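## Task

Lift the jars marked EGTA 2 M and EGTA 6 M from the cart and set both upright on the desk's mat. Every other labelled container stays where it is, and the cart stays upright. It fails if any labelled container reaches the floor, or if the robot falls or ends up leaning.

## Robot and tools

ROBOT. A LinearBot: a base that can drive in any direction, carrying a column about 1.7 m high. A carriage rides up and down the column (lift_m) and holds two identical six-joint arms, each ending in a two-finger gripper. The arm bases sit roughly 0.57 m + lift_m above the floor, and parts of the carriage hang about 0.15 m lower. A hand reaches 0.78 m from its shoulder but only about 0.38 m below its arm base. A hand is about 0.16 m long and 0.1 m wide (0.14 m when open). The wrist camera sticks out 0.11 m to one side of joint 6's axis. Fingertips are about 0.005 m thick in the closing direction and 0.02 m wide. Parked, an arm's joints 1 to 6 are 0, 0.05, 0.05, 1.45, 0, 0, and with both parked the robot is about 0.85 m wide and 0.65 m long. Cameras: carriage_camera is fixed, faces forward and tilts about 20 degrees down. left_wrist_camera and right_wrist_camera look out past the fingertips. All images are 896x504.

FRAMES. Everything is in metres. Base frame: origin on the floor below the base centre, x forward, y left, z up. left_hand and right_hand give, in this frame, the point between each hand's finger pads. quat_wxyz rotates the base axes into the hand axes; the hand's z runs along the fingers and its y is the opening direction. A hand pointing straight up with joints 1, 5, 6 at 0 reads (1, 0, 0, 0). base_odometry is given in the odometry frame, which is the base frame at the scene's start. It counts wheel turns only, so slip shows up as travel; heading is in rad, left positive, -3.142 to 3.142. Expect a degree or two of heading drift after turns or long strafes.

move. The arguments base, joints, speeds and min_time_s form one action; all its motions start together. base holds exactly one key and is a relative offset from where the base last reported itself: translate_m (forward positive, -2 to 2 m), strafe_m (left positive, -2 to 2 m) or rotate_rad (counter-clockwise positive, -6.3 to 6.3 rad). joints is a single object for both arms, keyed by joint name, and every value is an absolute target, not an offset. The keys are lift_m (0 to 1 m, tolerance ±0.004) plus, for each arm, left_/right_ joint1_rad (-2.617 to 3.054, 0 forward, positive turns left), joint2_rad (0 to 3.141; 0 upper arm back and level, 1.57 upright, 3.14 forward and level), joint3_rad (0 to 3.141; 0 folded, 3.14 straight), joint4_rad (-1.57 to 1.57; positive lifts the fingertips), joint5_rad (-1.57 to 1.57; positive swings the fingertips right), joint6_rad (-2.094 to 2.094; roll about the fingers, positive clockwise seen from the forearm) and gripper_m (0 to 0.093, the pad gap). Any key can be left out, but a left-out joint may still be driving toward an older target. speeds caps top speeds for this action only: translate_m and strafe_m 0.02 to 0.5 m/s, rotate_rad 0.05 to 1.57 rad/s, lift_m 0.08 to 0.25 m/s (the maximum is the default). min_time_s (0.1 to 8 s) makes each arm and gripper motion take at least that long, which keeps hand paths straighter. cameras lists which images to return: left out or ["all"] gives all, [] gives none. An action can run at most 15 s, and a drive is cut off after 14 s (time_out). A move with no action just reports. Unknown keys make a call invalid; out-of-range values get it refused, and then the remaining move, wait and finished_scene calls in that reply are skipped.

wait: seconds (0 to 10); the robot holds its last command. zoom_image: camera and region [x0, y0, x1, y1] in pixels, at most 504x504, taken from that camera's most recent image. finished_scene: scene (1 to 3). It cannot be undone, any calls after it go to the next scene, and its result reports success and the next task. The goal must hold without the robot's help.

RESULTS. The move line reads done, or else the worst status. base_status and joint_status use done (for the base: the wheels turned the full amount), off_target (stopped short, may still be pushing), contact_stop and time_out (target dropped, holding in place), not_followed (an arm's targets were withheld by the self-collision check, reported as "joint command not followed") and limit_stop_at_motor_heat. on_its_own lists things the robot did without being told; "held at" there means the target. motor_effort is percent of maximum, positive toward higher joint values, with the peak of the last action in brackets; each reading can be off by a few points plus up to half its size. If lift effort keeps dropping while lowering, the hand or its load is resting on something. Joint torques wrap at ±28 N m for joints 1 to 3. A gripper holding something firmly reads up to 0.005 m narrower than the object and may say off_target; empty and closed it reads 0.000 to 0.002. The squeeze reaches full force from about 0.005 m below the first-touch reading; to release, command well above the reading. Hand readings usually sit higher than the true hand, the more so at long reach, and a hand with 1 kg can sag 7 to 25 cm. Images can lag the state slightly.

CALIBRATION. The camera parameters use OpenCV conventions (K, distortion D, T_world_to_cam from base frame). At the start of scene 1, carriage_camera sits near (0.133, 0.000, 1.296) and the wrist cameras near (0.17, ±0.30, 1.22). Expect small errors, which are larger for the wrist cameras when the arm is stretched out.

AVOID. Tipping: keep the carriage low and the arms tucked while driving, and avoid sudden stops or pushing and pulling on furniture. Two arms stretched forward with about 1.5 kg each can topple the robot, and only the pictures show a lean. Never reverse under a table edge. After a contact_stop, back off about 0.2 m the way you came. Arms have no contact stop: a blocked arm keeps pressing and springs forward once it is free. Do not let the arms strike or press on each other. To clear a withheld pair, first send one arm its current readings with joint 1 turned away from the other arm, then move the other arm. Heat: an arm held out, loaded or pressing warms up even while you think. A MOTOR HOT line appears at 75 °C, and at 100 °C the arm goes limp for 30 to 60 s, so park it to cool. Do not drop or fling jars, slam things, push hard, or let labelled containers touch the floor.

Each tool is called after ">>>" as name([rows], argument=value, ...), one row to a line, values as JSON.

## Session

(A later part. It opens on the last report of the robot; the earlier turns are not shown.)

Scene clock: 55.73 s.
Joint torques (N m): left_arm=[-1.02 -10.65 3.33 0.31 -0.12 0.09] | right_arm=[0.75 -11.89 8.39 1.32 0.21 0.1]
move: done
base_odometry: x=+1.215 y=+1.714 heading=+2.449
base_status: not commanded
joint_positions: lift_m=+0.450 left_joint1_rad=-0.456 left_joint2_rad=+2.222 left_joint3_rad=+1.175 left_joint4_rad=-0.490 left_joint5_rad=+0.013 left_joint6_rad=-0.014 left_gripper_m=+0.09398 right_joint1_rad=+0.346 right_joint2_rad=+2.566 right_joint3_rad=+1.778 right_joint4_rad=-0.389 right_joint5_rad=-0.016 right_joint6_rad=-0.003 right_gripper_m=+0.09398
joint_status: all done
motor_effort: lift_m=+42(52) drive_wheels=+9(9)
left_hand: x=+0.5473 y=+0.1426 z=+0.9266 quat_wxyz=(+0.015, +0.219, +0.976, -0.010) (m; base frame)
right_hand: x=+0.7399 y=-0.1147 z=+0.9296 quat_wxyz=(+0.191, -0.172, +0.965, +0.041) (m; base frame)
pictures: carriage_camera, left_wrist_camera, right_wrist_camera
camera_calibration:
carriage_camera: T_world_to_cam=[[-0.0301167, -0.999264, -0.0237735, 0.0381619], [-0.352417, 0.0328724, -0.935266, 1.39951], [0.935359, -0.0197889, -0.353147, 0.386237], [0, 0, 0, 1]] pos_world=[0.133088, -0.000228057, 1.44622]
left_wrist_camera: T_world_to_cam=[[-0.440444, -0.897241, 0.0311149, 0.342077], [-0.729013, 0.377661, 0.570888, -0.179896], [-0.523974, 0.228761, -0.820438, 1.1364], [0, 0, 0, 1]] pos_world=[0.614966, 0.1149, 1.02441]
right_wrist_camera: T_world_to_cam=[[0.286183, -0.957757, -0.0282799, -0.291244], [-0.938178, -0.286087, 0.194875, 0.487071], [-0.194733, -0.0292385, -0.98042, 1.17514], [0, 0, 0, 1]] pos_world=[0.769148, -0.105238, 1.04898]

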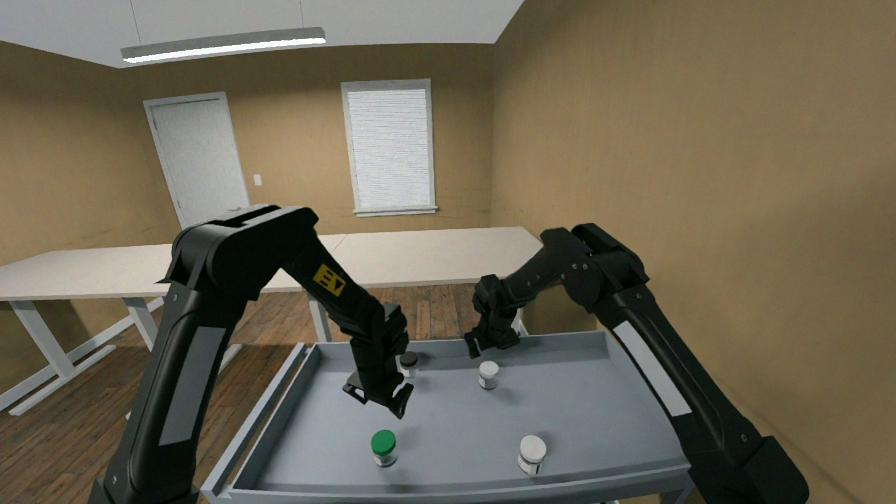

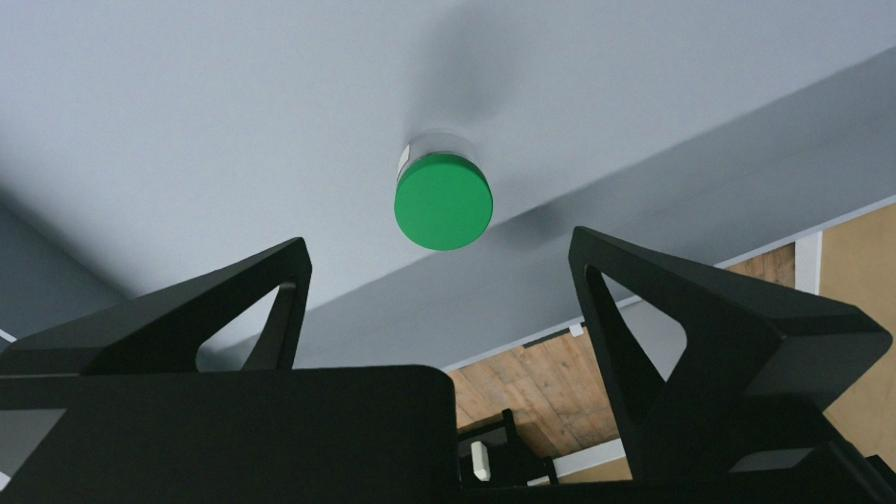

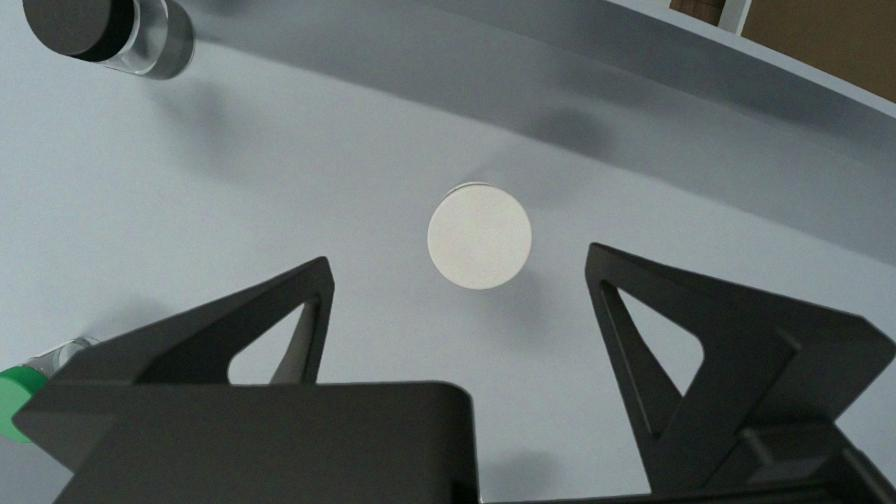

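>>> move(joints={"lift_m":0.385,"left_joint3_rad":1.135,"left_joint4_rad":-0.465,"right_joint1_rad":0.335}, cameras=["left_wrist_camera","right_wrist_camera"])

Scene clock: 57.43 s.
Joint torques (N m): left_arm=[-0.88 -11.81 3.58 0.39 -0.09 0.09] | right_arm=[-0.25 -13.22 7.35 1.39 0.23 0.1]
move: done
base_odometry: x=+1.215 y=+1.714 heading=+2.449
base_status: not commanded
joint_positions: lift_m=+0.385 left_joint1_rad=-0.456 left_joint2_rad=+2.236 left_joint3_rad=+1.139 left_joint4_rad=-0.476 left_joint5_rad=+0.011 left_joint6_rad=-0.014 left_gripper_m=+0.09398 right_joint1_rad=+0.340 right_joint2_rad=+2.579 right_joint3_rad=+1.789 right_joint4_rad=-0.402 right_joint5_rad=-0.014 right_joint6_rad=-0.003 right_gripper_m=+0.09398
joint_status: all done
motor_effort: lift_m=+36(37) drive_wheels=-4(10)
left_hand: x=+0.5338 y=+0.1496 z=+0.8512 quat_wxyz=(-0.002, +0.219, +0.976, -0.005) (m; base frame)
right_hand: x=+0.7393 y=-0.1192 z=+0.8601 quat_wxyz=(+0.184, -0.169, +0.968, +0.038) (m; base frame)
pictures: left_wrist_camera, right_wrist_camera
camera_calibration:
left_wrist_camera: T_world_to_cam=[[-0.439477, -0.897791, 0.0288202, 0.346329], [-0.710766, 0.367187, 0.599988, -0.182267], [-0.549246, 0.243196, -0.79949, 1.05939], [0, 0, 0, 1]] pos_world=[0.604522, 0.120217, 0.94635]
right_wrist_camera: T_world_to_cam=[[0.278784, -0.959993, -0.026316, -0.293771], [-0.93725, -0.27795, 0.210491, 0.485609], [-0.209384, -0.0340169, -0.977242, 1.11428], [0, 0, 0, 1]] pos_world=[0.770349, -0.109139, 0.978973]

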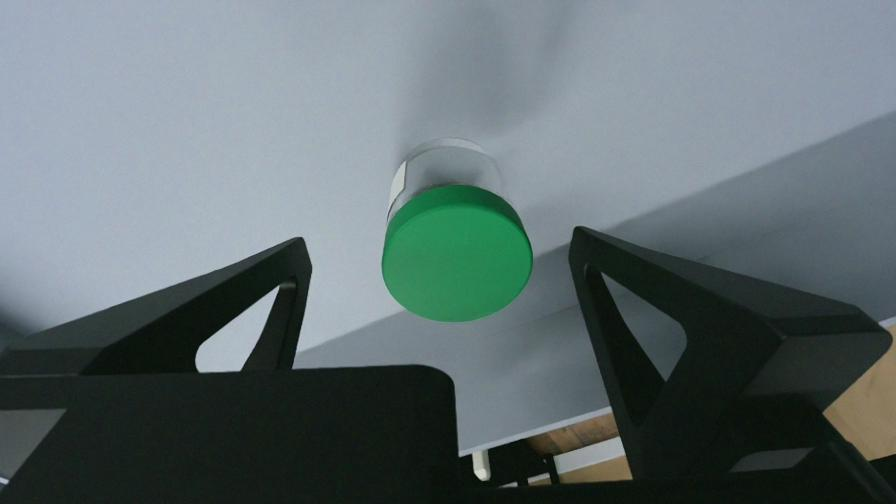

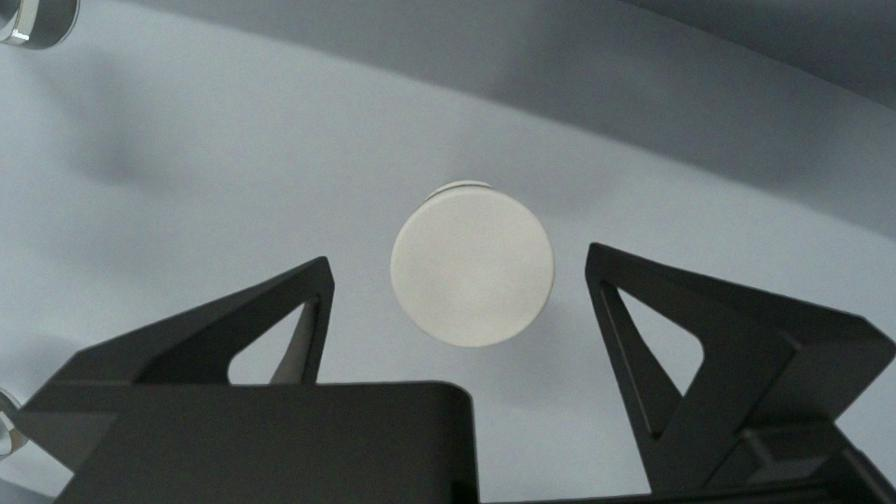

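>>> move(joints={"lift_m":0.358,"right_joint1_rad":0.328}, cameras=["left_wrist_camera","right_wrist_camera"])

>>> move(joints={"left_gripper_m":0.046,"right_gripper_m":0.046}, min_time_s=2, cameras=["left_wrist_camera","right_wrist_camera","carriage_camera"])

Scene clock: 59.00 s.
Joint torques (N m): left_arm=[-0.96 -11.95 3.56 0.37 -0.09 0.09] | right_arm=[-0.51 -13.41 7.27 1.41 0.23 0.1]
move: done
base_odometry: x=+1.215 y=+1.714 heading=+2.449
base_status: not commanded
joint_positions: lift_m=+0.358 left_joint1_rad=-0.456 left_joint2_rad=+2.238 left_joint3_rad=+1.139 left_joint4_rad=-0.472 left_joint5_rad=+0.010 left_joint6_rad=-0.014 left_gripper_m=+0.09398 right_joint1_rad=+0.335 right_joint2_rad=+2.583 right_joint3_rad=+1.790 right_joint4_rad=-0.404 right_joint5_rad=-0.014 right_joint6_rad=-0.003 right_gripper_m=+0.09398
joint_status: all done
motor_effort: lift_m=+37(37) drive_wheels=-5(10)
left_hand: x=+0.5342 y=+0.1495 z=+0.8233 quat_wxyz=(-0.001, +0.219, +0.976, -0.005) (m; base frame)
right_hand: x=+0.7394 y=-0.1218 z=+0.8313 quat_wxyz=(+0.182, -0.167, +0.968, +0.038) (m; base frame)
pictures: left_wrist_camera, right_wrist_camera
camera_calibration:
left_wrist_camera: T_world_to_cam=[[-0.439521, -0.897782, 0.02844, 0.347535], [-0.711688, 0.367384, 0.598773, -0.1637], [-0.548016, 0.242933, -0.800414, 1.03744], [0, 0, 0, 1]] pos_world=[0.604781, 0.120122, 0.918518]
right_wrist_camera: T_world_to_cam=[[0.274283, -0.961295, -0.0260768, -0.294105], [-0.93767, -0.273363, 0.214586, 0.488486], [-0.213409, -0.0344058, -0.976357, 1.08835], [0, 0, 0, 1]] pos_world=[0.77097, -0.111742, 0.950125]

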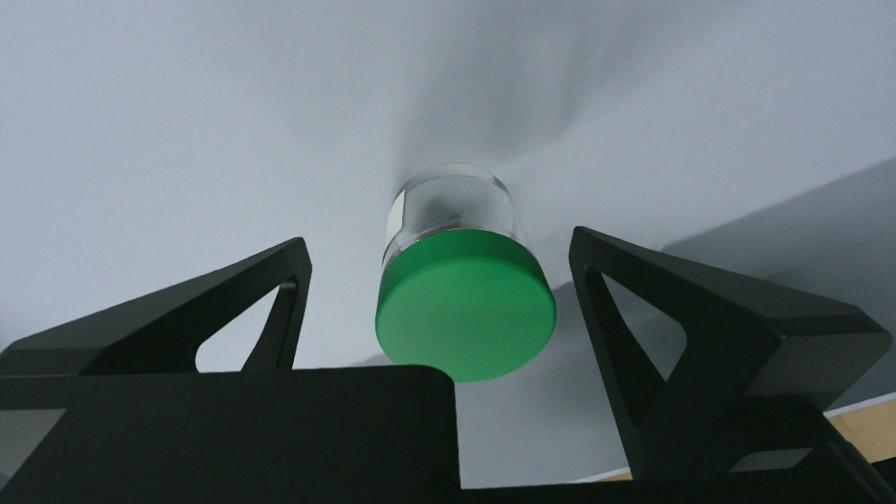

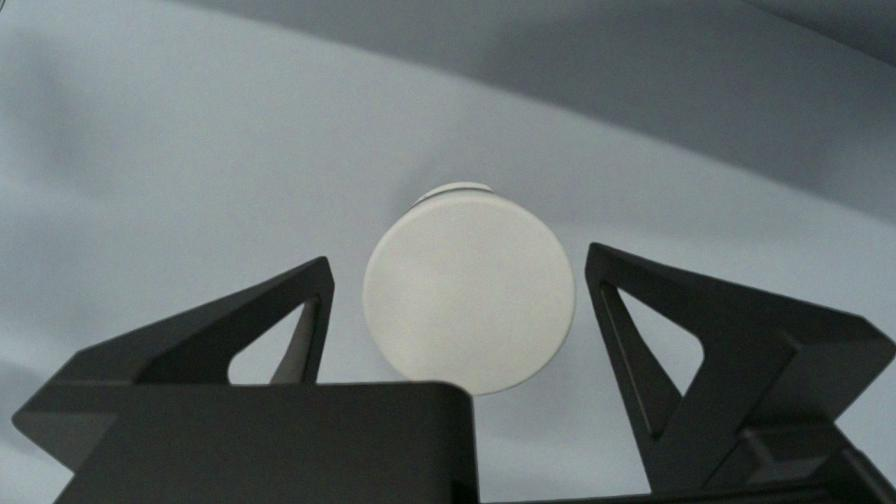

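Scene clock: 61.30 s.
Joint torques (N m): left_arm=[-0.84 -12.07 3.56 0.35 -0.09 0.09] | right_arm=[-0.36 -13.42 7.23 1.41 0.21 0.1]
move: off_target
base_odometry: x=+1.215 y=+1.714 heading=+2.449
base_status: not commanded
joint_positions: lift_m=+0.358 left_joint1_rad=-0.457 left_joint2_rad=+2.238 left_joint3_rad=+1.139 left_joint4_rad=-0.472 left_joint5_rad=+0.010 left_joint6_rad=-0.014 left_gripper_m=+0.05383 right_joint1_rad=+0.334 right_joint2_rad=+2.583 right_joint3_rad=+1.790 right_joint4_rad=-0.404 right_joint5_rad=-0.013 right_joint6_rad=-0.003 right_gripper_m=+0.05442
joint_status: left_gripper_m off_target (ended at +0.05385, target +0.04600); right_gripper_m off_target (ended at +0.05445, target +0.04600)
motor_effort: lift_m=+37(38) drive_wheels=-4(9)
left_hand: x=+0.5340 y=+0.1490 z=+0.8233 quat_wxyz=(-0.001, +0.220, +0.976, -0.005) (m; base frame)
right_hand: x=+0.7397 y=-0.1228 z=+0.8313 quat_wxyz=(+0.182, -0.166, +0.968, +0.037) (m; base frame)
pictures: carriage_camera, left_wrist_camera, right_wrist_camera
camera_calibration:
carriage_camera: T_world_to_cam=[[-0.0301167, -0.999264, -0.0237735, 0.0359856], [-0.352417, 0.0328724, -0.935266, 1.31389], [0.935359, -0.0197889, -0.353147, 0.353909], [0, 0, 0, 1]] pos_world=[0.133088, -0.000228057, 1.35467]
left_wrist_camera: T_world_to_cam=[[-0.440891, -0.89711, 0.02844, 0.347635], [-0.711126, 0.36847, 0.598773, -0.164155], [-0.547645, 0.243769, -0.800414, 1.03711], [0, 0, 0, 1]] pos_world=[0.604499, 0.119539, 0.918518]
right_wrist_camera: T_world_to_cam=[[0.272423, -0.961852, -0.0250134, -0.294713], [-0.938275, -0.271324, 0.214532, 0.489285], [-0.213135, -0.034974, -0.976397, 1.08815], [0, 0, 0, 1]] pos_world=[0.771292, -0.112658, 0.950123]

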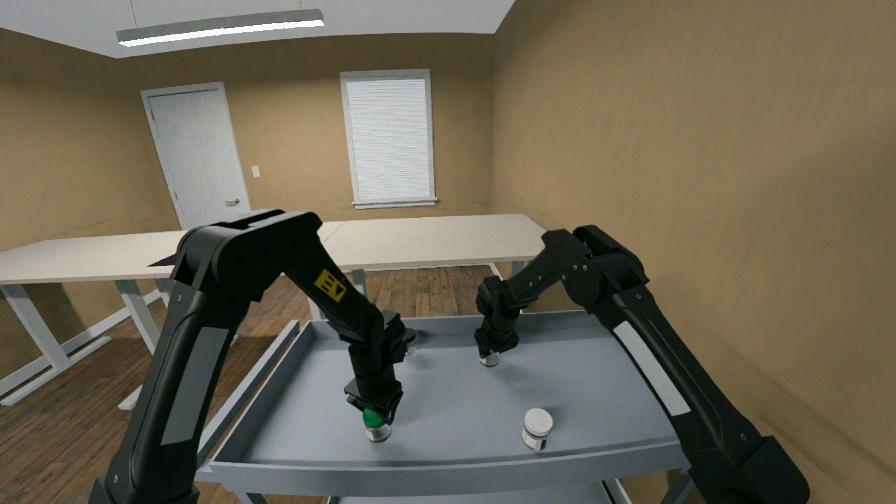

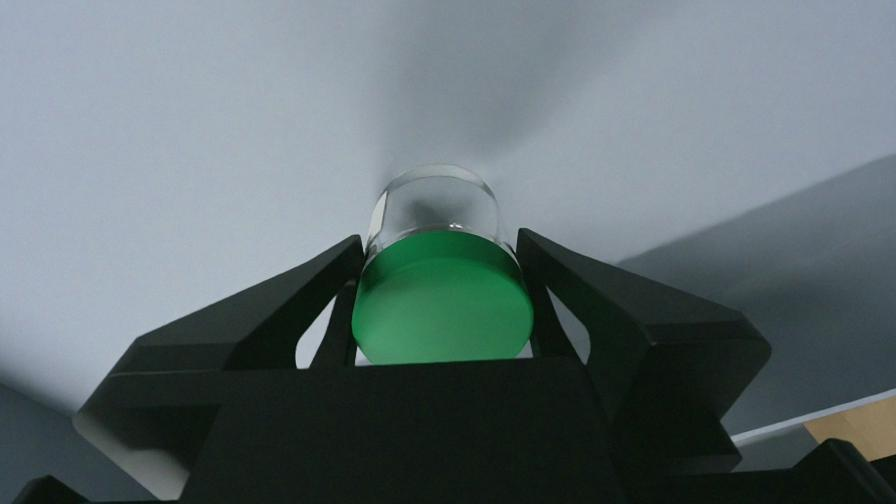

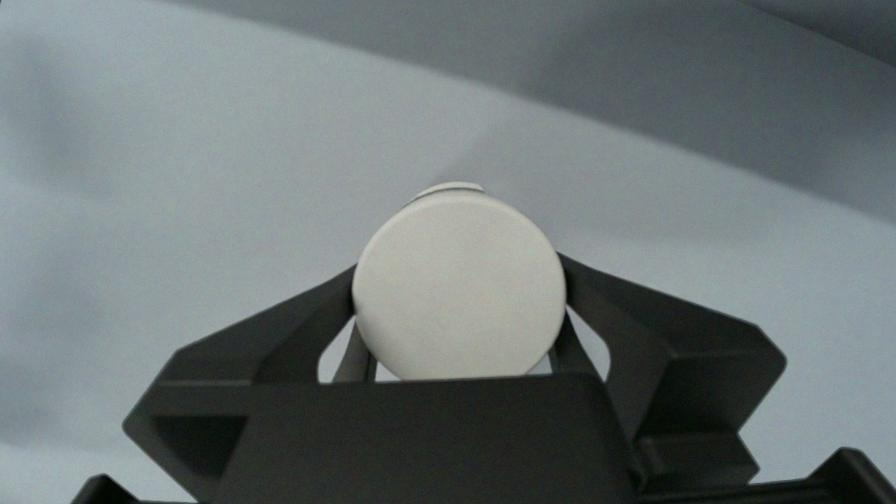

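>>> move(joints={"lift_m":0.5}, speeds={"lift_m":0.1})

Scene clock: 67.30 s.
Joint torques (N m): left_arm=[-0.96 -12.1 3.64 0.37 -0.08 0.1] | right_arm=[-0.32 -13.61 7.28 1.42 0.21 0.09]
move: done
base_odometry: x=+1.215 y=+1.714 heading=+2.449
base_status: not commanded
joint_positions: lift_m=+0.500 left_joint1_rad=-0.457 left_joint2_rad=+2.240 left_joint3_rad=+1.139 left_joint4_rad=-0.469 left_joint5_rad=+0.010 left_joint6_rad=-0.014 left_gripper_m=+0.05382 right_joint1_rad=+0.333 right_joint2_rad=+2.584 right_joint3_rad=+1.790 right_joint4_rad=-0.405 right_joint5_rad=-0.013 right_joint6_rad=-0.003 right_gripper_m=+0.05442
joint_status: all done
motor_effort: lift_m=+42(51) drive_wheels=+9(10)
left_hand: x=+0.5345 y=+0.1489 z=+0.9644 quat_wxyz=(+0.000, +0.220, +0.976, -0.005) (m; base frame)
right_hand: x=+0.7393 y=-0.1231 z=+0.9722 quat_wxyz=(+0.181, -0.166, +0.969, +0.037) (m; base frame)
pictures: carriage_camera, left_wrist_camera, right_wrist_camera
camera_calibration:
carriage_camera: T_world_to_cam=[[-0.0301167, -0.999264, -0.0237735, 0.0393511], [-0.352417, 0.0328724, -0.935266, 1.44629], [0.935359, -0.0197889, -0.353147, 0.403902], [0, 0, 0, 1]] pos_world=[0.133088, -0.000228057, 1.49624]
left_wrist_camera: T_world_to_cam=[[-0.440943, -0.897096, 0.0280599, 0.344078], [-0.712251, 0.368769, 0.597251, -0.246281], [-0.546139, 0.243368, -0.801563, 1.15077], [0, 0, 0, 1]] pos_world=[0.604787, 0.11943, 1.05985]
right_wrist_camera: T_world_to_cam=[[0.272002, -0.961975, -0.0248818, -0.291259], [-0.937912, -0.270805, 0.216764, 0.4562], [-0.21526, -0.0356234, -0.975907, 1.22659], [0, 0, 0, 1]] pos_world=[0.771134, -0.112948, 1.09091]

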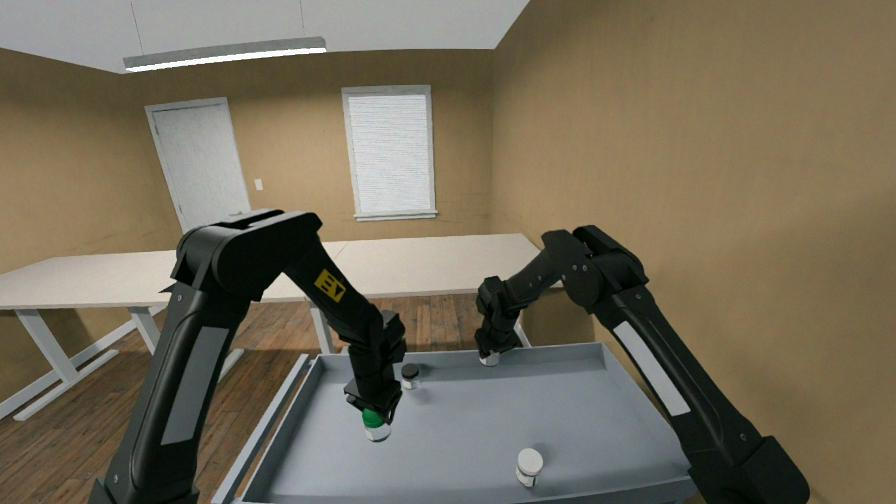

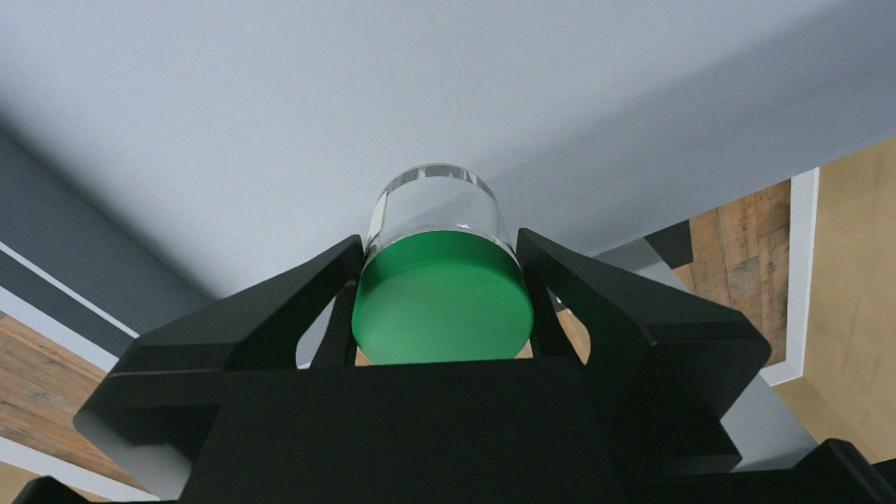

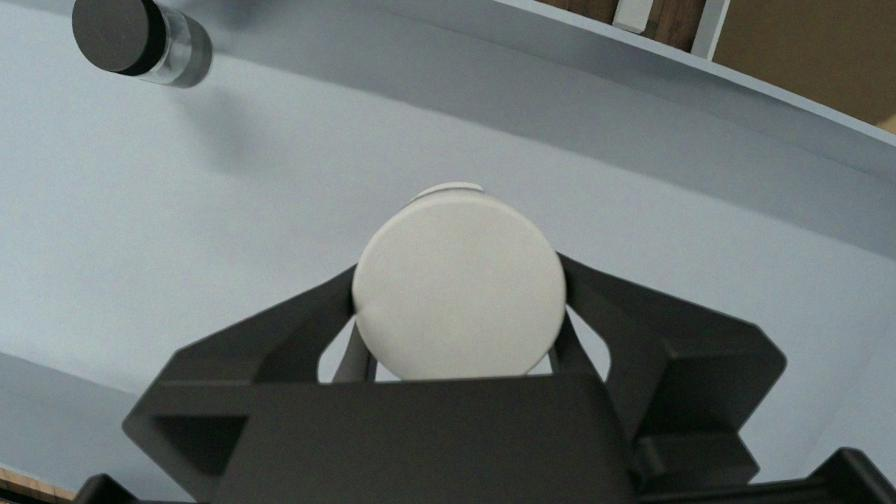

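>>> move(joints={"left_joint1_rad":0,"left_joint2_rad":1.6,"left_joint3_rad":0.8,"left_joint4_rad":-0.77,"right_joint1_rad":0,"right_joint2_rad":1.6,"right_joint3_rad":0.8,"right_joint4_rad":-0.4}, min_time_s=3, cameras=[])

>>> move(base={"translate_m":-0.2}, speeds={"translate_m":0.25}, cameras=["carriage_camera"])

Scene clock: 71.33 s.
Joint torques (N m): left_arm=[0.16 -9.59 3.96 0.16 -0.08 0.09] | right_arm=[-0.42 -8.61 5.81 1.38 0.21 0.09]
move: done
base_odometry: x=+1.215 y=+1.714 heading=+2.449
base_status: not commanded
joint_positions: lift_m=+0.500 left_joint1_rad=-0.007 left_joint2_rad=+1.629 left_joint3_rad=+0.810 left_joint4_rad=-0.760 left_joint5_rad=+0.010 left_joint6_rad=-0.014 left_gripper_m=+0.05381 right_joint1_rad=+0.006 right_joint2_rad=+1.625 right_joint3_rad=+0.806 right_joint4_rad=-0.404 right_joint5_rad=-0.013 right_joint6_rad=-0.003 right_gripper_m=+0.05442
joint_status: all done
motor_effort: lift_m=+42(43) drive_wheels=-5(9)
left_hand: x=+0.4672 y=+0.3010 z=+1.0741 quat_wxyz=(-0.004, -0.004, +1.000, -0.005) (m; base frame)
right_hand: x=+0.5516 y=-0.3002 z=+1.0886 quat_wxyz=(+0.173, -0.006, +0.985, +0.007) (m; base frame)
pictures: none
No camera images: "cameras" was empty.

Scene clock: 73.40 s.
Joint torques (N m): left_arm=[0.13 -9.05 3.99 0.25 -0.07 0.09] | right_arm=[-0.34 -8.23 5.98 1.42 0.21 0.09]
move: done
base_odometry: x=+1.369 y=+1.586 heading=+2.450
base_status: done
joint_positions: lift_m=+0.500 left_joint1_rad=-0.006 left_joint2_rad=+1.625 left_joint3_rad=+0.810 left_joint4_rad=-0.770 left_joint5_rad=+0.009 left_joint6_rad=-0.014 left_gripper_m=+0.05381 right_joint1_rad=+0.005 right_joint2_rad=+1.621 right_joint3_rad=+0.804 right_joint4_rad=-0.405 right_joint5_rad=-0.013 right_joint6_rad=-0.003 right_gripper_m=+0.05442
joint_status: not commanded
motor_effort: lift_m=+42(43) drive_wheels=+8(15)
left_hand: x=+0.4651 y=+0.3013 z=+1.0752 quat_wxyz=(-0.007, -0.004, +1.000, -0.005) (m; base frame)
right_hand: x=+0.5511 y=-0.3005 z=+1.0894 quat_wxyz=(+0.174, -0.005, +0.985, +0.007) (m; base frame)
pictures: carriage_camera
camera_calibration:
carriage_camera: T_world_to_cam=[[-0.0301167, -0.999264, -0.0237735, 0.0393511], [-0.352417, 0.0328724, -0.935266, 1.44629], [0.935359, -0.0197889, -0.353147, 0.403902], [0, 0, 0, 1]] pos_world=[0.133088, -0.000228057, 1.49624]

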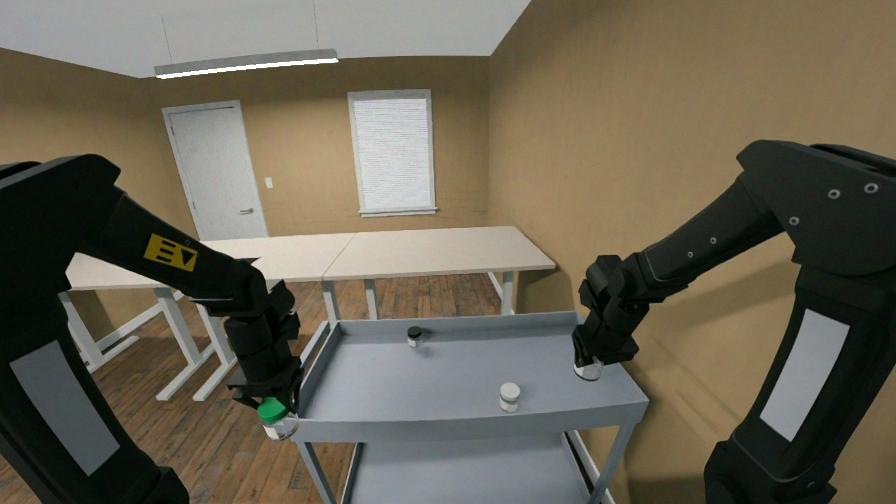

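>>> move(base={"rotate_rad":0.7}, speeds={"rotate_rad":0.6}, cameras=["carriage_camera"])

Scene clock: 76.10 s.
Joint torques (N m): left_arm=[-0.2 -9.07 3.97 0.26 -0.06 0.09] | right_arm=[-0.01 -8.14 5.98 1.4 0.19 0.1]
move: done
base_odometry: x=+1.369 y=+1.586 heading=-3.134
base_status: done
joint_positions: lift_m=+0.500 left_joint1_rad=-0.003 left_joint2_rad=+1.624 left_joint3_rad=+0.810 left_joint4_rad=-0.770 left_joint5_rad=+0.008 left_joint6_rad=-0.014 left_gripper_m=+0.05381 right_joint1_rad=+0.002 right_joint2_rad=+1.620 right_joint3_rad=+0.804 right_joint4_rad=-0.405 right_joint5_rad=-0.011 right_joint6_rad=-0.003 right_gripper_m=+0.05442
joint_status: not commanded
motor_effort: lift_m=+42(43) drive_wheels=+9(18)
left_hand: x=+0.4654 y=+0.3024 z=+1.0752 quat_wxyz=(-0.006, -0.006, +1.000, -0.004) (m; base frame)
right_hand: x=+0.5511 y=-0.3016 z=+1.0895 quat_wxyz=(+0.174, -0.004, +0.985, +0.006) (m; base frame)
pictures: carriage_camera
camera_calibration:
carriage_camera: T_world_to_cam=[[-0.0301167, -0.999264, -0.0237735, 0.0393511], [-0.352417, 0.0328724, -0.935266, 1.44629], [0.935359, -0.0197889, -0.353147, 0.403902], [0, 0, 0, 1]] pos_world=[0.133088, -0.000228057, 1.49624]

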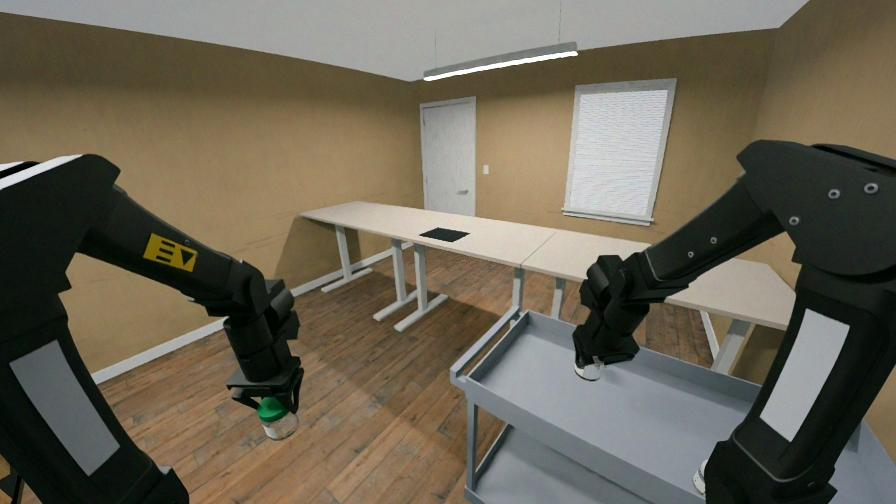

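>>> move(base={"translate_m":0.28}, speeds={"translate_m":0.3}, cameras=[])

>>> move(base={"strafe_m":0.65}, speeds={"strafe_m":0.3}, cameras=["carriage_camera"])

Scene clock: 84.33 s.
Joint torques (N m): left_arm=[-0.17 -9.17 3.96 0.28 -0.06 0.09] | right_arm=[-0.08 -8.01 5.94 1.4 0.19 0.1]
move: done
base_odometry: x=+1.089 y=+1.583 heading=-3.133
base_status: done
joint_positions: lift_m=+0.500 left_joint1_rad=-0.003 left_joint2_rad=+1.624 left_joint3_rad=+0.810 left_joint4_rad=-0.770 left_joint5_rad=+0.008 left_joint6_rad=-0.014 left_gripper_m=+0.05381 right_joint1_rad=+0.002 right_joint2_rad=+1.620 right_joint3_rad=+0.804 right_joint4_rad=-0.405 right_joint5_rad=-0.011 right_joint6_rad=-0.003 right_gripper_m=+0.05442
joint_status: not commanded
motor_effort: lift_m=+42(42) drive_wheels=-4(23)
left_hand: x=+0.4652 y=+0.3024 z=+1.0752 quat_wxyz=(-0.007, -0.006, +1.000, -0.004) (m; base frame)
right_hand: x=+0.5511 y=-0.3016 z=+1.0895 quat_wxyz=(+0.174, -0.004, +0.985, +0.006) (m; base frame)
pictures: none
No camera images: "cameras" was empty.

Scene clock: 88.17 s.
Joint torques (N m): left_arm=[-0.55 -8.99 3.99 0.27 -0.05 0.09] | right_arm=[0.14 -8.12 5.97 1.4 0.18 0.1]
move: done
base_odometry: x=+1.094 y=+0.933 heading=-3.133
base_status: done
joint_positions: lift_m=+0.500 left_joint1_rad=+0.000 left_joint2_rad=+1.624 left_joint3_rad=+0.810 left_joint4_rad=-0.771 left_joint5_rad=+0.007 left_joint6_rad=-0.014 left_gripper_m=+0.05381 right_joint1_rad=+0.001 right_joint2_rad=+1.620 right_joint3_rad=+0.804 right_joint4_rad=-0.405 right_joint5_rad=-0.010 right_joint6_rad=-0.003 right_gripper_m=+0.05442
joint_status: not commanded
motor_effort: lift_m=+43(43) drive_wheels=+1(19)
left_hand: x=+0.4650 y=+0.3031 z=+1.0753 quat_wxyz=(-0.007, -0.007, +1.000, -0.003) (m; base frame)
right_hand: x=+0.5511 y=-0.3022 z=+1.0896 quat_wxyz=(+0.174, -0.003, +0.985, +0.005) (m; base frame)
pictures: carriage_camera
camera_calibration:
carriage_camera: T_world_to_cam=[[-0.0301167, -0.999264, -0.0237735, 0.0393511], [-0.352417, 0.0328724, -0.935266, 1.44629], [0.935359, -0.0197889, -0.353147, 0.403902], [0, 0, 0, 1]] pos_world=[0.133088, -0.000228057, 1.49624]

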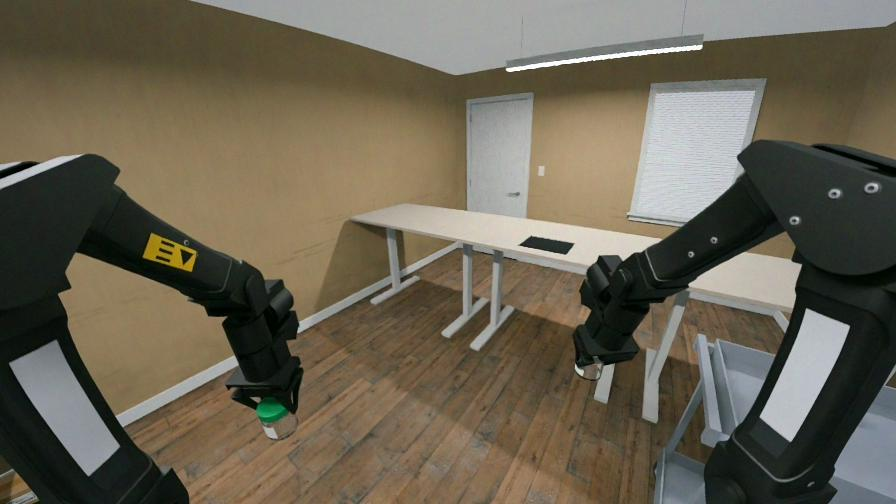

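>>> move(base={"translate_m":0.95}, speeds={"translate_m":0.4}, cameras=[])

>>> move(base={"rotate_rad":-0.7}, speeds={"rotate_rad":0.6}, cameras=["carriage_camera"])

Scene clock: 94.37 s.
Joint torques (N m): left_arm=[-0.4 -8.95 3.96 0.29 -0.05 0.09] | right_arm=[0.03 -8.08 5.96 1.44 0.18 0.1]
move: done
base_odometry: x=+0.144 y=+0.924 heading=-3.132
base_status: done
joint_positions: lift_m=+0.500 left_joint1_rad=+0.000 left_joint2_rad=+1.624 left_joint3_rad=+0.810 left_joint4_rad=-0.771 left_joint5_rad=+0.007 left_joint6_rad=-0.014 left_gripper_m=+0.05381 right_joint1_rad=+0.001 right_joint2_rad=+1.620 right_joint3_rad=+0.804 right_joint4_rad=-0.405 right_joint5_rad=-0.010 right_joint6_rad=-0.003 right_gripper_m=+0.05442
joint_status: not commanded
motor_effort: lift_m=+42(43) drive_wheels=-3(22)
left_hand: x=+0.4649 y=+0.3031 z=+1.0753 quat_wxyz=(-0.007, -0.007, +1.000, -0.003) (m; base frame)
right_hand: x=+0.5511 y=-0.3022 z=+1.0896 quat_wxyz=(+0.174, -0.003, +0.985, +0.005) (m; base frame)
pictures: none
No camera images: "cameras" was empty.

Scene clock: 96.57 s.
Joint torques (N m): left_arm=[-0.38 -8.96 3.97 0.27 -0.05 0.09] | right_arm=[-0.09 -8.13 5.96 1.39 0.17 0.1]
move: done
base_odometry: x=+0.144 y=+0.924 heading=+2.451
base_status: done
joint_positions: lift_m=+0.500 left_joint1_rad=-0.001 left_joint2_rad=+1.623 left_joint3_rad=+0.810 left_joint4_rad=-0.771 left_joint5_rad=+0.007 left_joint6_rad=-0.014 left_gripper_m=+0.05382 right_joint1_rad=+0.001 right_joint2_rad=+1.620 right_joint3_rad=+0.804 right_joint4_rad=-0.404 right_joint5_rad=-0.009 right_joint6_rad=-0.003 right_gripper_m=+0.05442
joint_status: not commanded
motor_effort: lift_m=+42(42) drive_wheels=+8(18)
left_hand: x=+0.4651 y=+0.3030 z=+1.0754 quat_wxyz=(-0.007, -0.007, +1.000, -0.003) (m; base frame)
right_hand: x=+0.5513 y=-0.3025 z=+1.0896 quat_wxyz=(+0.174, -0.003, +0.985, +0.004) (m; base frame)
pictures: carriage_camera
camera_calibration:
carriage_camera: T_world_to_cam=[[-0.0301167, -0.999264, -0.0237735, 0.0393511], [-0.352417, 0.0328724, -0.935266, 1.44629], [0.935359, -0.0197889, -0.353147, 0.403902], [0, 0, 0, 1]] pos_world=[0.133088, -0.000228057, 1.49624]

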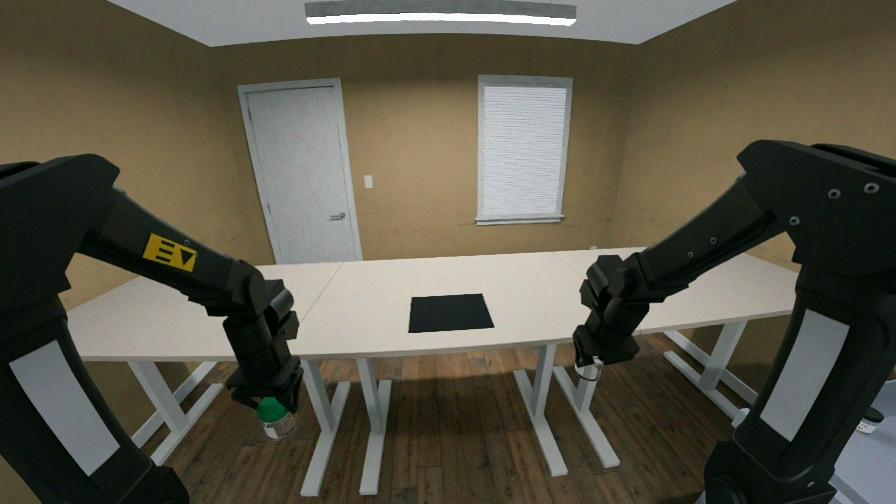

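>>> move(base={"translate_m":0.57}, speeds={"translate_m":0.25})

Scene clock: 101.63 s.
Joint torques (N m): left_arm=[-0.35 -9.05 3.96 0.25 -0.05 0.09] | right_arm=[0.12 -7.99 5.96 1.38 0.17 0.1]
move: done
base_odometry: x=-0.295 y=+1.288 heading=+2.450
base_status: done
joint_positions: lift_m=+0.500 left_joint1_rad=-0.001 left_joint2_rad=+1.623 left_joint3_rad=+0.810 left_joint4_rad=-0.772 left_joint5_rad=+0.007 left_joint6_rad=-0.014 left_gripper_m=+0.05382 right_joint1_rad=+0.001 right_joint2_rad=+1.620 right_joint3_rad=+0.804 right_joint4_rad=-0.405 right_joint5_rad=-0.009 right_joint6_rad=-0.003 right_gripper_m=+0.05442
joint_status: not commanded
motor_effort: lift_m=+42(43) drive_wheels=-6(22)
left_hand: x=+0.4649 y=+0.3030 z=+1.0754 quat_wxyz=(-0.007, -0.007, +1.000, -0.003) (m; base frame)
right_hand: x=+0.5512 y=-0.3025 z=+1.0896 quat_wxyz=(+0.174, -0.003, +0.985, +0.004) (m; base frame)
pictures: carriage_camera, left_wrist_camera, right_wrist_camera
camera_calibration:
carriage_camera: T_world_to_cam=[[-0.0301167, -0.999264, -0.0237735, 0.0393511], [-0.352417, 0.0328724, -0.935266, 1.44629], [0.935359, -0.0197889, -0.353147, 0.403902], [0, 0, 0, 1]] pos_world=[0.133088, -0.000228057, 1.49624]
left_wrist_camera: T_world_to_cam=[[0.000173514, -0.999697, 0.0246146, 0.278326], [-0.792438, 0.0148763, 0.609772, -0.287934], [-0.609953, -0.0196114, -0.792195, 1.26348], [0, 0, 0, 1]] pos_world=[0.542443, 0.307304, 1.16964]
right_wrist_camera: T_world_to_cam=[[-0.0586186, -0.998086, -0.0196901, -0.244109], [-0.96993, 0.0522755, 0.237705, 0.298273], [-0.236221, 0.033032, -0.971138, 1.32138], [0, 0, 0, 1]] pos_world=[0.587133, -0.302882, 1.20754]

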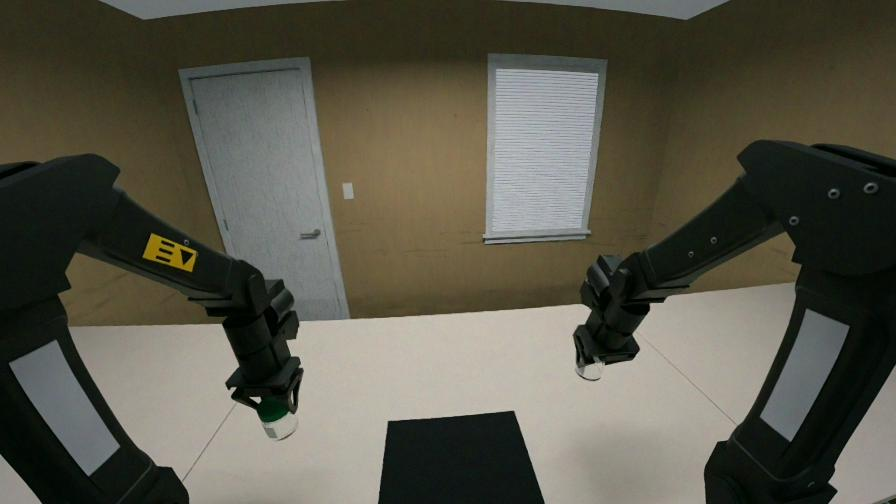

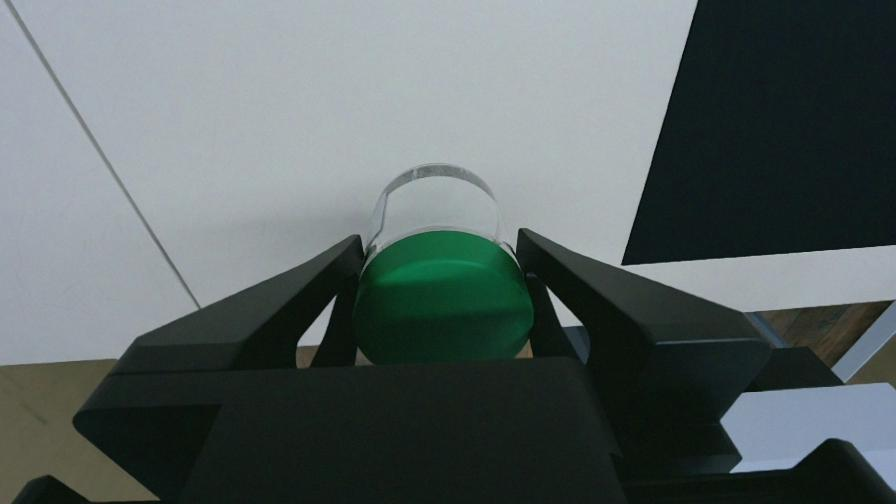

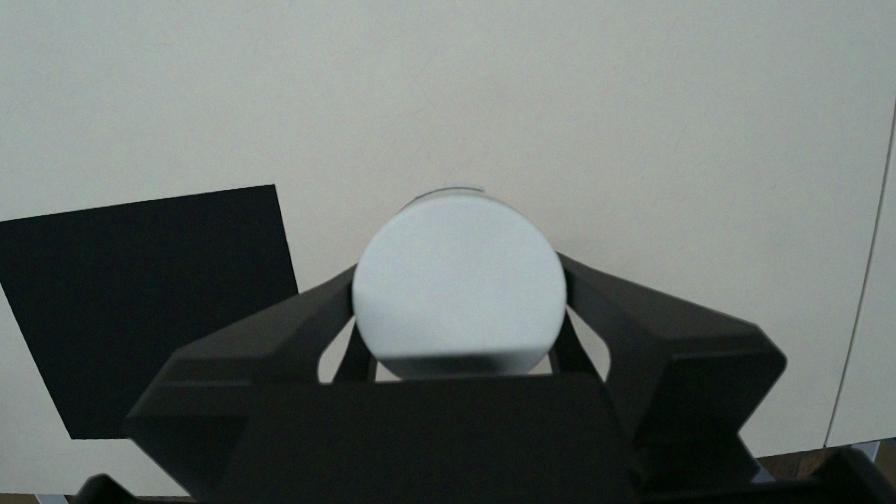

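>>> move(base={"translate_m":-0.2}, joints={"lift_m":0.6}, speeds={"translate_m":0.2,"lift_m":0.1}, cameras=[])

>>> move(joints={"left_joint1_rad":-0.455,"left_joint2_rad":2.667,"left_joint3_rad":2.006,"left_joint4_rad":-0.9,"right_joint1_rad":0.418,"right_joint2_rad":2.36,"right_joint3_rad":1.33,"right_joint4_rad":-0.1525}, min_time_s=3.5)

Scene clock: 106.30 s.
Joint torques (N m): left_arm=[-0.39 -8.66 4.26 0.28 -0.05 0.09] | right_arm=[0.06 -7.72 6.24 1.39 0.17 0.1]
move: done
base_odometry: x=-0.141 y=+1.160 heading=+2.449
base_status: done
joint_positions: lift_m=+0.600 left_joint1_rad=-0.001 left_joint2_rad=+1.619 left_joint3_rad=+0.807 left_joint4_rad=-0.772 left_joint5_rad=+0.007 left_joint6_rad=-0.014 left_gripper_m=+0.05382 right_joint1_rad=+0.001 right_joint2_rad=+1.616 right_joint3_rad=+0.801 right_joint4_rad=-0.404 right_joint5_rad=-0.009 right_joint6_rad=-0.003 right_gripper_m=+0.05442
joint_status: all done
motor_effort: lift_m=+41(50) drive_wheels=+9(18)
left_hand: x=+0.4639 y=+0.3030 z=+1.1756 quat_wxyz=(-0.007, -0.007, +1.000, -0.003) (m; base frame)
right_hand: x=+0.5509 y=-0.3025 z=+1.1902 quat_wxyz=(+0.175, -0.003, +0.985, +0.004) (m; base frame)
pictures: none
No camera images: "cameras" was empty.

Scene clock: 110.10 s.
Joint torques (N m): left_arm=[-0.95 -14.78 7.75 0.18 -0.05 0.09] | right_arm=[0.77 -9.89 7.28 1.59 0.17 0.09]
move: done
base_odometry: x=-0.141 y=+1.160 heading=+2.449
base_status: not commanded
joint_positions: lift_m=+0.600 left_joint1_rad=-0.449 left_joint2_rad=+2.657 left_joint3_rad=+1.974 left_joint4_rad=-0.889 left_joint5_rad=+0.007 left_joint6_rad=-0.014 left_gripper_m=+0.05382 right_joint1_rad=+0.412 right_joint2_rad=+2.347 right_joint3_rad=+1.309 right_joint4_rad=-0.169 right_joint5_rad=-0.009 right_joint6_rad=-0.003 right_gripper_m=+0.05442
joint_status: all done
motor_effort: lift_m=+42(42) drive_wheels=+8(9)
left_hand: x=+0.6553 y=+0.0945 z=+1.0633 quat_wxyz=(-0.002, +0.216, +0.976, -0.003) (m; base frame)
right_hand: x=+0.6512 y=-0.1153 z=+1.0725 quat_wxyz=(+0.176, -0.204, +0.962, +0.041) (m; base frame)
pictures: carriage_camera, left_wrist_camera, right_wrist_camera
camera_calibration:
carriage_camera: T_world_to_cam=[[-0.0301167, -0.999264, -0.0237735, 0.041729], [-0.352417, 0.0328724, -0.935266, 1.53984], [0.935359, -0.0197889, -0.353147, 0.439225], [0, 0, 0, 1]] pos_world=[0.133088, -0.000228057, 1.59626]
left_wrist_camera: T_world_to_cam=[[-0.433358, -0.900886, 0.0246255, 0.344883], [-0.714361, 0.360035, 0.600053, -0.19996], [-0.549445, 0.242446, -0.799581, 1.30936], [0, 0, 0, 1]] pos_world=[0.726034, 0.0652443, 1.15843]
right_wrist_camera: T_world_to_cam=[[0.345501, -0.938194, -0.020528, -0.307035], [-0.912948, -0.341105, 0.223992, 0.321781], [-0.21715, -0.0586485, -0.974375, 1.30272], [0, 0, 0, 1]] pos_world=[0.682736, -0.101894, 1.19096]

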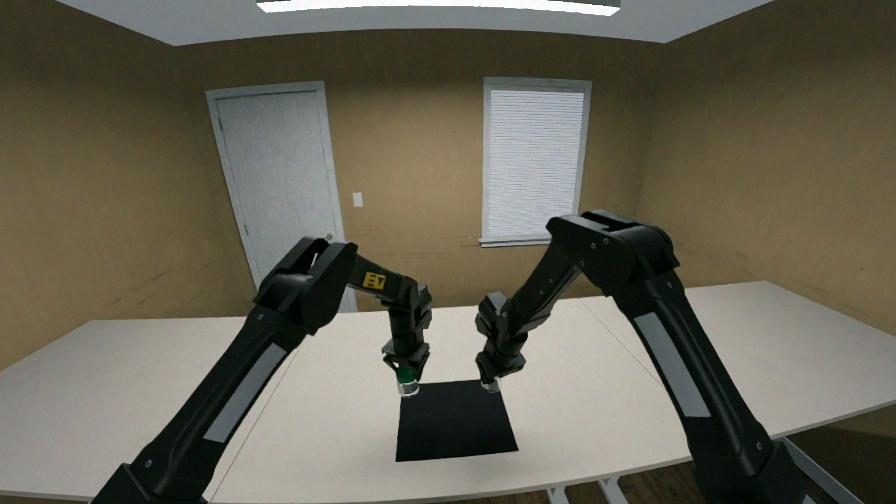

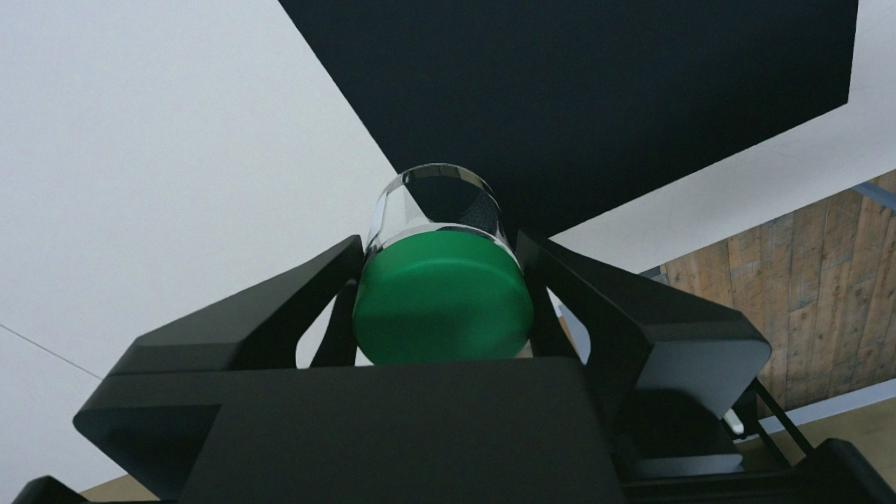

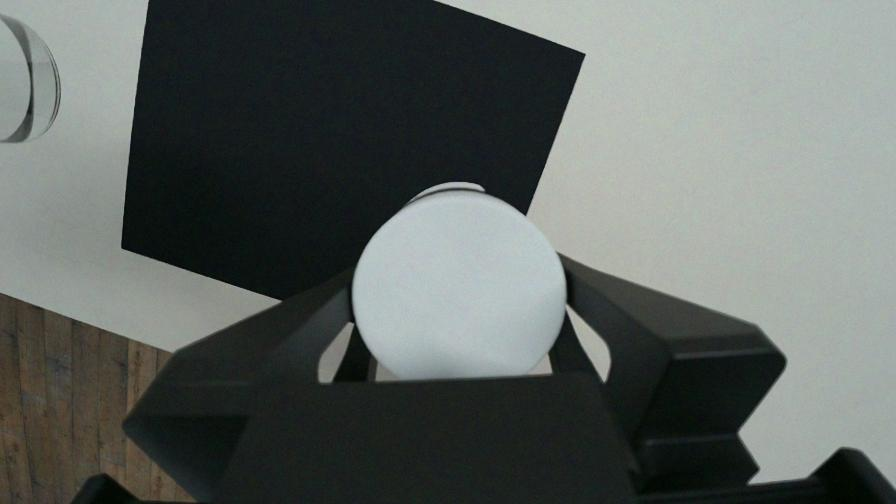

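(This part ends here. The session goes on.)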